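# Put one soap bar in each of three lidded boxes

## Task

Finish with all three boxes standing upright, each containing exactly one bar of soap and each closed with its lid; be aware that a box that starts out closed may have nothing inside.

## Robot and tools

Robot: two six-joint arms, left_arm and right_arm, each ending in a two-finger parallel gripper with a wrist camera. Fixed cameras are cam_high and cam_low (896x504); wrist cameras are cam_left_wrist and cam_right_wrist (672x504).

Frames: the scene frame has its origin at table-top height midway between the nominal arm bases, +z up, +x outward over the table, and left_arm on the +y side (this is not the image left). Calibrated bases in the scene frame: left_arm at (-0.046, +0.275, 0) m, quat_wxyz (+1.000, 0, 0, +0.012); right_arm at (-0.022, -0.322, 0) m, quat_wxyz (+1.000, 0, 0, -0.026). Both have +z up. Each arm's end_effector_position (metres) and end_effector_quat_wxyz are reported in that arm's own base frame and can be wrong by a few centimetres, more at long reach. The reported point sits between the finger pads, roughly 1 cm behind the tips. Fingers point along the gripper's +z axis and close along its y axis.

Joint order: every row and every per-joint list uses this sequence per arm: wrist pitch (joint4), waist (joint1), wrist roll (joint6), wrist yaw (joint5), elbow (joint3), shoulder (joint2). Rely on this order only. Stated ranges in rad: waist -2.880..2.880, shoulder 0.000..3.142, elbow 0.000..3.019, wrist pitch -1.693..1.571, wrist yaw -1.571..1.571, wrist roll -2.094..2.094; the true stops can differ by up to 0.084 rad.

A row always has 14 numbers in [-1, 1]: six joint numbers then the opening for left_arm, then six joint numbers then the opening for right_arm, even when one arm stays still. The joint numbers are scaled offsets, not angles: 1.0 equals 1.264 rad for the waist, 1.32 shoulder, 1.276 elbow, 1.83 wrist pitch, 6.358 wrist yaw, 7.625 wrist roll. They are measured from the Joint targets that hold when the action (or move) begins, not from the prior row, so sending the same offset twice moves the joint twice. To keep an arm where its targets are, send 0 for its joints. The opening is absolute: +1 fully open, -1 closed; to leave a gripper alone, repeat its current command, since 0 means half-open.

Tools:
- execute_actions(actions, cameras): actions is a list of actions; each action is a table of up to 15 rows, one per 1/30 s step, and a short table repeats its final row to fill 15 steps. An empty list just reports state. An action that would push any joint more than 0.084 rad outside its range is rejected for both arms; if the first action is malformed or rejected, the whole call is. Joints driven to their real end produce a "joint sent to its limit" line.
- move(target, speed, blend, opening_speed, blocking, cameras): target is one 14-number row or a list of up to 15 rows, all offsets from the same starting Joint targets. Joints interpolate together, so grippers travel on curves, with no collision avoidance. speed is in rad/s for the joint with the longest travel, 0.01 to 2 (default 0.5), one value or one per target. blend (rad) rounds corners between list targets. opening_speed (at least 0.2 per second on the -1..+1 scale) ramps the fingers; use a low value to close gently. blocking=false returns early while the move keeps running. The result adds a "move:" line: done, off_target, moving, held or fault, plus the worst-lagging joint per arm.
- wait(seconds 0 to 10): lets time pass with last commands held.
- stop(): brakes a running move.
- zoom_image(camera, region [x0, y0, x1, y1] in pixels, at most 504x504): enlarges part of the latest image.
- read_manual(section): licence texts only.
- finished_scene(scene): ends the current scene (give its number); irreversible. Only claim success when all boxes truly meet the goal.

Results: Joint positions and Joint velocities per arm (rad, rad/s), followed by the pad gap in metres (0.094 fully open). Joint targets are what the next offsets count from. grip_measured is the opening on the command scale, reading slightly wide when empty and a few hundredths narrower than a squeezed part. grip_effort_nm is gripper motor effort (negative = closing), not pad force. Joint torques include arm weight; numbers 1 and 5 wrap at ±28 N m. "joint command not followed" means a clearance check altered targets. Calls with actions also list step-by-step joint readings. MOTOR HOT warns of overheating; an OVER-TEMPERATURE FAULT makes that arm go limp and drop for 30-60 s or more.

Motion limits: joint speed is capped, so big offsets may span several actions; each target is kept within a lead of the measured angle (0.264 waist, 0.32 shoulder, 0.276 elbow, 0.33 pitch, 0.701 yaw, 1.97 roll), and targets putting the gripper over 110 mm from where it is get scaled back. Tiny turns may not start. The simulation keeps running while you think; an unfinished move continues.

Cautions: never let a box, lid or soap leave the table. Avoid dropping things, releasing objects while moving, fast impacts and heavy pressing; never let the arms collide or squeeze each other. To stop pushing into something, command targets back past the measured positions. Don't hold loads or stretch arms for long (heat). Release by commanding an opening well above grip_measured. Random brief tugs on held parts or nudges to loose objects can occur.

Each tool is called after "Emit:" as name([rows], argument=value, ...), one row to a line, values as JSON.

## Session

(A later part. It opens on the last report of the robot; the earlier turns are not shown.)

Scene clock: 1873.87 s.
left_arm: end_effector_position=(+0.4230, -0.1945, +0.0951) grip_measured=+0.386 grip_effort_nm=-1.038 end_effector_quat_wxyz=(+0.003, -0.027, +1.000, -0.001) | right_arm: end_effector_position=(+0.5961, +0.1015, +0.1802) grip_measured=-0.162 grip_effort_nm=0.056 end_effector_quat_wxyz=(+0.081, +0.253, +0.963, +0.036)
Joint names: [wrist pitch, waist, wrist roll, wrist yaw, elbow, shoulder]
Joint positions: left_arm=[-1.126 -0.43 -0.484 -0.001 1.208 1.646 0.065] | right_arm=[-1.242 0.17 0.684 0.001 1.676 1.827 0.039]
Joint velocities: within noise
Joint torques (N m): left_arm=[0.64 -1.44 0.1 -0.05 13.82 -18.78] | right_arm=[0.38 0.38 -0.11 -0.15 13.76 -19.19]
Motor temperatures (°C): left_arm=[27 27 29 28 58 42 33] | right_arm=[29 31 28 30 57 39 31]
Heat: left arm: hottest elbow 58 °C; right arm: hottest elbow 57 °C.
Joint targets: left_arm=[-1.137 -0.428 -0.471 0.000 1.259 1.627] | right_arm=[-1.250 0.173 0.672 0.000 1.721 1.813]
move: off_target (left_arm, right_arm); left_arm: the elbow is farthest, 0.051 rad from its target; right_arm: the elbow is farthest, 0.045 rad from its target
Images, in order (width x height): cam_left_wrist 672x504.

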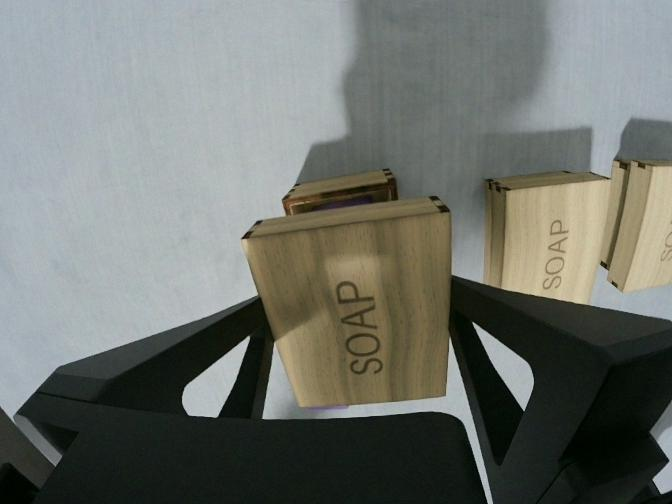

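Emit:
move(target=[0.0568,0.0103,0,0,-0.0784,0.0659,0.2,0,0,0,0,0,0,-0.16], speed=0.1, cameras=["cam_left_wrist"])

Emit:
zoom_image(camera="cam_left_wrist", region=[225, 120, 475, 320])

Emit:
zoom_image(camera="cam_left_wrist", region=[225, 130, 355, 260])

Emit:
zoom_image(camera="cam_left_wrist", region=[345, 120, 475, 250])

Scene clock: 1900.53 s.
left_arm: end_effector_position=(+0.4233, -0.1927, +0.0603) grip_measured=+0.386 grip_effort_nm=-1.038 end_effector_quat_wxyz=(-0.001, -0.029, +1.000, +0.001) | right_arm: end_effector_position=(+0.5961, +0.1015, +0.1802) grip_measured=-0.162 grip_effort_nm=0.046 end_effector_quat_wxyz=(+0.081, +0.253, +0.963, +0.036)
Joint names: [wrist pitch, waist, wrist roll, wrist yaw, elbow, shoulder]
Joint positions: left_arm=[-1.046 -0.426 -0.484 -0.001 1.166 1.693 0.065] | right_arm=[-1.242 0.17 0.684 0.001 1.676 1.827 0.039]
Joint velocities: within noise
Joint torques (N m): left_arm=[1.66 -0.62 0.1 -0.05 8.09 -15.03] | right_arm=[0.38 0.38 -0.11 -0.14 13.76 -19.25]
Motor temperatures (°C): left_arm=[27 27 29 28 58 41 33] | right_arm=[29 31 28 30 59 41 31]
Heat: left arm: hottest elbow 58 °C; right arm: hottest elbow 59 °C.
Joint targets: left_arm=[-1.033 -0.415 -0.471 0.000 1.158 1.715] | right_arm=[-1.250 0.173 0.672 0.000 1.721 1.813]
move: off_target (right_arm); right_arm: the elbow is farthest, 0.045 rad from its target
Images, in order (width x height): cam_left_wrist 672x504.

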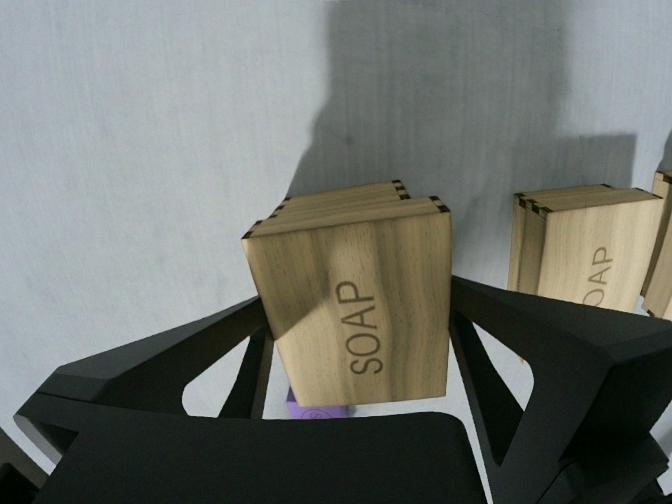

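Scaled by 2.016 from the camera's 672x504 image, which has a finer 960x720 frame.

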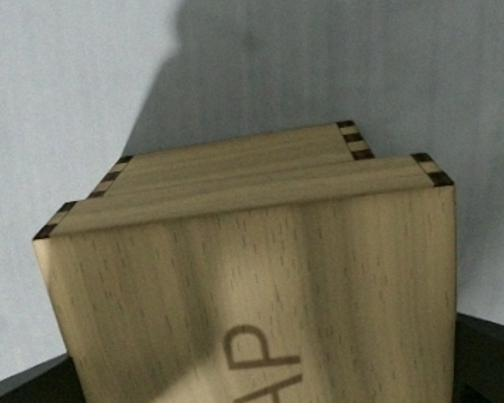

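Scaled by 3.877 from the camera's 672x504 image, which has a finer 960x720 frame.

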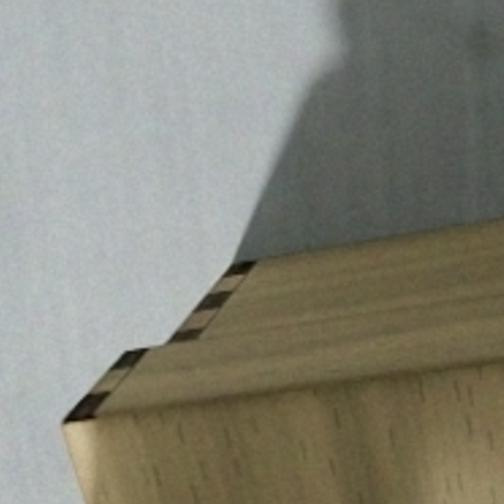

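Scaled by 3.877 from the camera's 672x504 image, which has a finer 960x720 frame.

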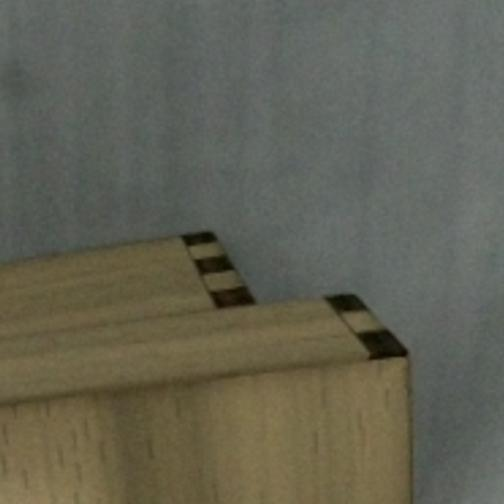

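Emit:
move(target=[0.0034,0.0043,0,0,0.0005,0.0048,0.2,0,0,0,0,0,0,-0.16], speed=0.05, cameras=["cam_left_wrist"])

Emit:
zoom_image(camera="cam_left_wrist", region=[225, 130, 355, 260])

Emit:
zoom_image(camera="cam_left_wrist", region=[345, 120, 475, 250])

Scene clock: 1930.77 s.
left_arm: end_effector_position=(+0.4257, -0.1910, +0.0603) grip_measured=+0.386 grip_effort_nm=-1.043 end_effector_quat_wxyz=(+0.002, -0.032, +0.999, -0.001) | right_arm: end_effector_position=(+0.5961, +0.1015, +0.1802) grip_measured=-0.162 grip_effort_nm=0.042 end_effector_quat_wxyz=(+0.081, +0.253, +0.963, +0.036)
Joint names: [wrist pitch, waist, wrist roll, wrist yaw, elbow, shoulder]
Joint positions: left_arm=[-1.04 -0.421 -0.484 -0.001 1.166 1.693 0.065] | right_arm=[-1.242 0.17 0.684 0.001 1.676 1.827 0.039]
Joint velocities: within noise
Joint torques (N m): left_arm=[1.66 -0.79 0.1 -0.05 8.14 -14.33] | right_arm=[0.38 0.38 -0.11 -0.15 13.76 -19.25]
Motor temperatures (°C): left_arm=[27 27 29 28 55 40 33] | right_arm=[29 31 28 30 60 41 31]
Heat: left arm: hottest elbow 55 °C; right arm: hottest elbow 60 °C.
Joint targets: left_arm=[-1.027 -0.409 -0.471 0.000 1.159 1.721] | right_arm=[-1.250 0.173 0.672 0.000 1.721 1.813]
move: off_target (right_arm); right_arm: the elbow is farthest, 0.045 rad from its target
Images, in order (width x height): cam_left_wrist 672x504.

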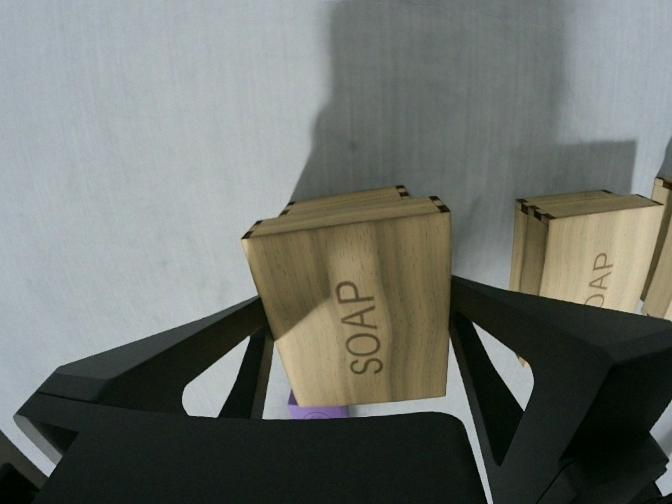

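Scaled by 3.877 from the camera's 672x504 image, which has a finer 960x720 frame.

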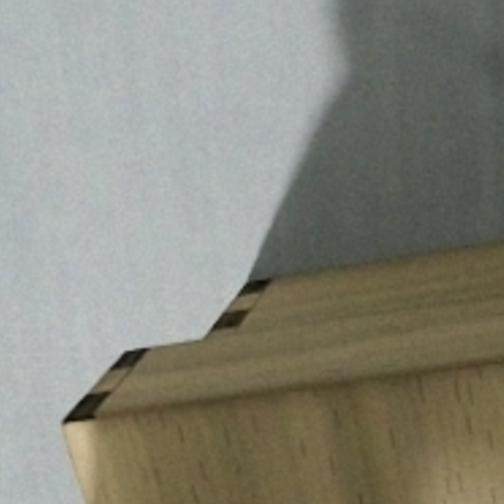

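Scaled by 3.877 from the camera's 672x504 image, which has a finer 960x720 frame.

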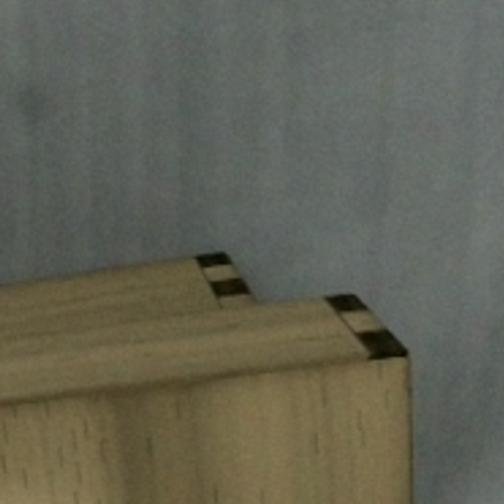

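Emit:
move(target=[0.0062,0.0015,0,0,-0.0067,0.001,0.2,0,0,0,0,0,0,-0.16], speed=0.05, cameras=["cam_left_wrist"])

Emit:
zoom_image(camera="cam_left_wrist", region=[225, 130, 355, 260])

Emit:
zoom_image(camera="cam_left_wrist", region=[345, 120, 475, 250])

Scene clock: 1960.70 s.
left_arm: end_effector_position=(+0.4260, -0.1904, +0.0573) grip_measured=+0.386 grip_effort_nm=-1.043 end_effector_quat_wxyz=(+0.004, -0.032, +0.999, -0.001) | right_arm: end_effector_position=(+0.5961, +0.1015, +0.1802) grip_measured=-0.162 grip_effort_nm=0.051 end_effector_quat_wxyz=(+0.081, +0.253, +0.963, +0.036)
Joint names: [wrist pitch, waist, wrist roll, wrist yaw, elbow, shoulder]
Joint positions: left_arm=[-1.028 -0.419 -0.484 -0.001 1.16 1.695 0.065] | right_arm=[-1.242 0.17 0.684 0.001 1.676 1.827 0.039]
Joint velocities: within noise
Joint torques (N m): left_arm=[1.65 -0.67 0.1 -0.05 7.88 -15.15] | right_arm=[0.38 0.44 -0.11 -0.14 13.76 -19.19]
Motor temperatures (°C): left_arm=[27 27 29 28 53 39 33] | right_arm=[29 31 28 30 61 42 30]
Heat: left arm: hottest elbow 53 °C; right arm: hottest elbow 61 °C.
Joint targets: left_arm=[-1.016 -0.408 -0.471 0.000 1.151 1.722] | right_arm=[-1.250 0.173 0.672 0.000 1.721 1.813]
move: off_target (right_arm); right_arm: the elbow is farthest, 0.045 rad from its target
Images, in order (width x height): cam_left_wrist 672x504.

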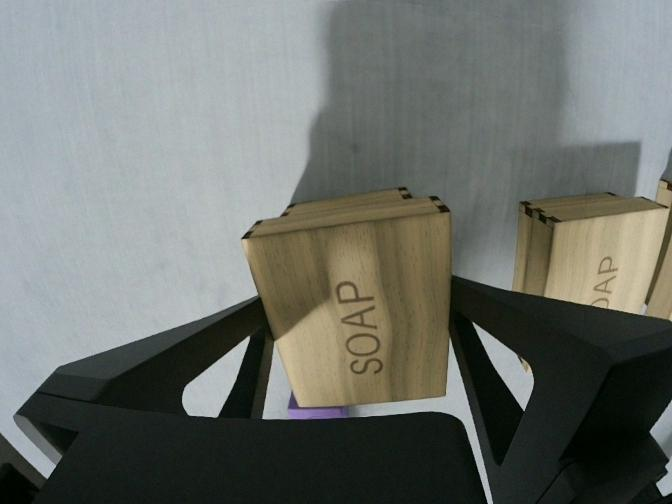

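Scaled by 3.877 from the camera's 672x504 image, which has a finer 960x720 frame.

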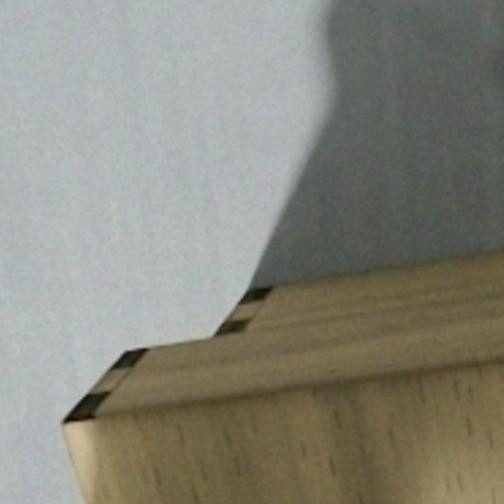

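Scaled by 3.877 from the camera's 672x504 image, which has a finer 960x720 frame.

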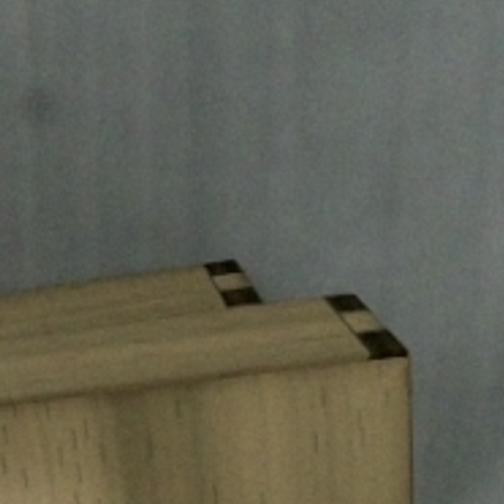

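Emit:
move([
  [0.0055,0,0,0,-0.0079,0.0005,0.2,0,0,0,0,0,0,-0.16],
  [0.0276,0,0,0,-0.0238,0.015,0.2,0,0,0,0,0,0,-0.16],
], speed=0.05, cameras=["cam_left_wrist"])

Emit:
zoom_image(camera="cam_left_wrist", region=[225, 120, 475, 320])

Scene clock: 1977.90 s.
left_arm: end_effector_position=(+0.4238, -0.1892, +0.0389) grip_measured=+0.386 grip_effort_nm=-1.043 end_effector_quat_wxyz=(+0.004, -0.033, +0.999, -0.002) | right_arm: end_effector_position=(+0.5961, +0.1015, +0.1802) grip_measured=-0.162 grip_effort_nm=0.046 end_effector_quat_wxyz=(+0.081, +0.253, +0.963, +0.036)
Joint names: [wrist pitch, waist, wrist roll, wrist yaw, elbow, shoulder]
Joint positions: left_arm=[-0.978 -0.419 -0.484 -0.001 1.13 1.715 0.065] | right_arm=[-1.242 0.17 0.684 0.001 1.676 1.827 0.039]
Joint velocities: within noise
Joint torques (N m): left_arm=[1.65 -0.67 0.1 -0.05 7.6 -14.97] | right_arm=[0.38 0.38 -0.11 -0.15 13.76 -19.25]
Motor temperatures (°C): left_arm=[27 27 29 28 51 38 33] | right_arm=[29 31 28 30 61 42 30]
Heat: left arm: hottest elbow 51 °C; right arm: hottest elbow 61 °C.
Joint targets: left_arm=[-0.965 -0.407 -0.471 0.000 1.120 1.742] | right_arm=[-1.250 0.173 0.672 0.000 1.721 1.813]
move: off_target (right_arm); right_arm: the elbow is farthest, 0.045 rad from its target
Images, in order (width x height): cam_left_wrist 672x504.

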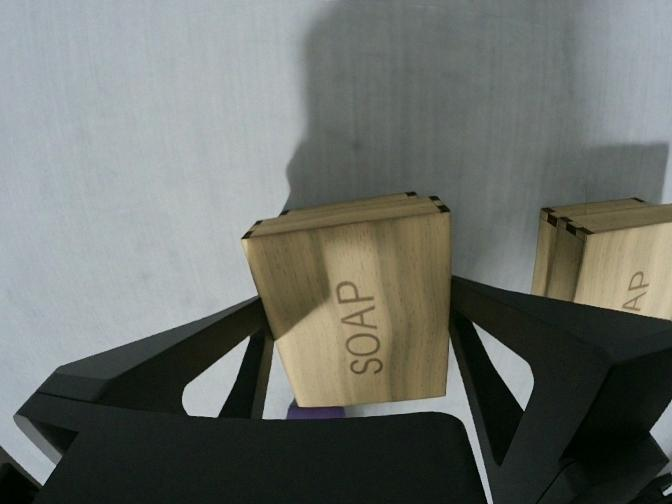

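Scaled by 2.016 from the camera's 672x504 image, which has a finer 960x720 frame.

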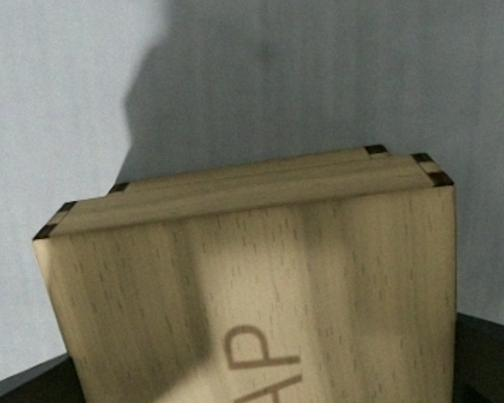

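Emit:
move([
  [0,0,0,0,0,0,0.45,0,0,0,0,0,0,-0.16],
  [0,0,0,0,0,0,0.75,0,0,0,0,0,0,-0.16],
  [-0.02,0,0,0,0.055,-0.034,0.75,0,0,0,0,0,0,-0.16],
  [-0.06,0,0,0,0.087,-0.06,0.75,0,0,0,0,0,0,-0.16],
  [-0.18,0,0,0,0.18,-0.125,0.75,0,0,0,0,0,0,-0.16],
], speed=0.12, opening_speed=0.3, cameras=["cam_left_wrist","cam_high"])

Emit:
zoom_image(camera="cam_left_wrist", region=[200, 100, 672, 450])

Scene clock: 1994.37 s.
left_arm: end_effector_position=(+0.4219, -0.1884, +0.1507) grip_measured=+0.747 grip_effort_nm=0.134 end_effector_quat_wxyz=(-0.003, -0.033, +0.999, +0.002) | right_arm: end_effector_position=(+0.5961, +0.1015, +0.1802) grip_measured=-0.162 grip_effort_nm=0.046 end_effector_quat_wxyz=(+0.081, +0.253, +0.963, +0.036)
Joint names: [wrist pitch, waist, wrist roll, wrist yaw, elbow, shoulder]
Joint positions: left_arm=[-1.283 -0.419 -0.484 -0.001 1.299 1.594 0.082] | right_arm=[-1.242 0.17 0.684 0.001 1.676 1.827 0.039]
Joint velocities: within noise
Joint torques (N m): left_arm=[0.65 -0.67 0.1 -0.05 14.39 -18.37] | right_arm=[0.39 0.38 -0.11 -0.14 13.75 -19.19]
Motor temperatures (°C): left_arm=[27 27 29 28 50 38 33] | right_arm=[29 31 28 30 62 42 30]
Heat: left arm: hottest elbow 50 °C; right arm: hottest elbow 62 °C.
Joint targets: left_arm=[-1.294 -0.408 -0.471 0.000 1.350 1.577] | right_arm=[-1.250 0.173 0.672 0.000 1.721 1.813]
move: off_target (left_arm, right_arm); left_arm: the elbow is farthest, 0.051 rad from its target; right_arm: the elbow is farthest, 0.045 rad from its target
Images, in order (width x height): cam_high 896x504, cam_left_wrist 672x504.

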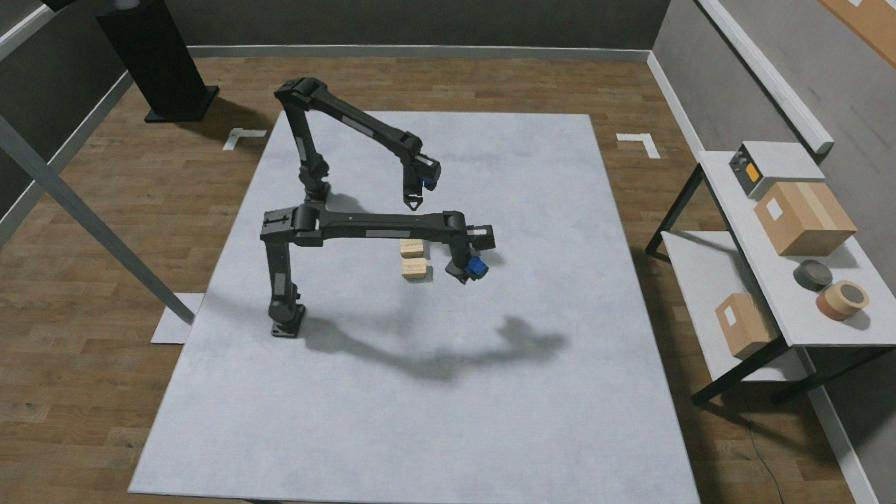

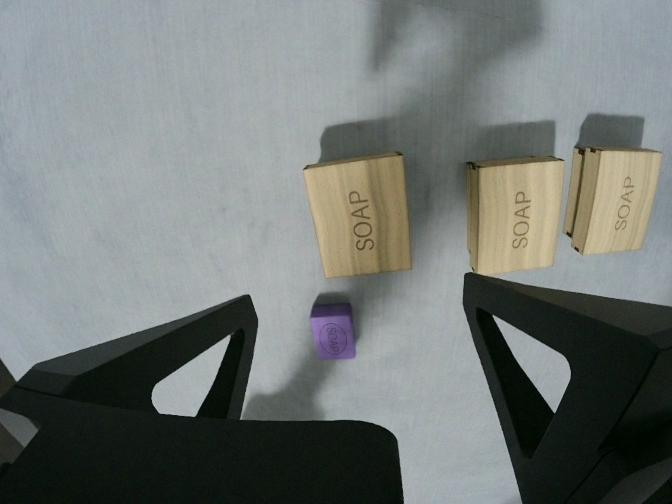

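Scaled by 1.068 from the camera's 672x504 image, which has a finer 960x720 frame.

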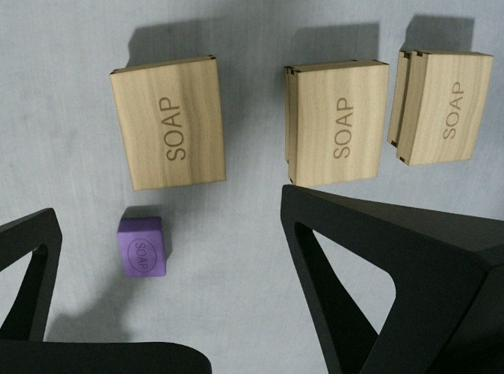

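All three closed.

Emit:
finished_scene(scene=2, done=true)

The scene is finished: the task was done.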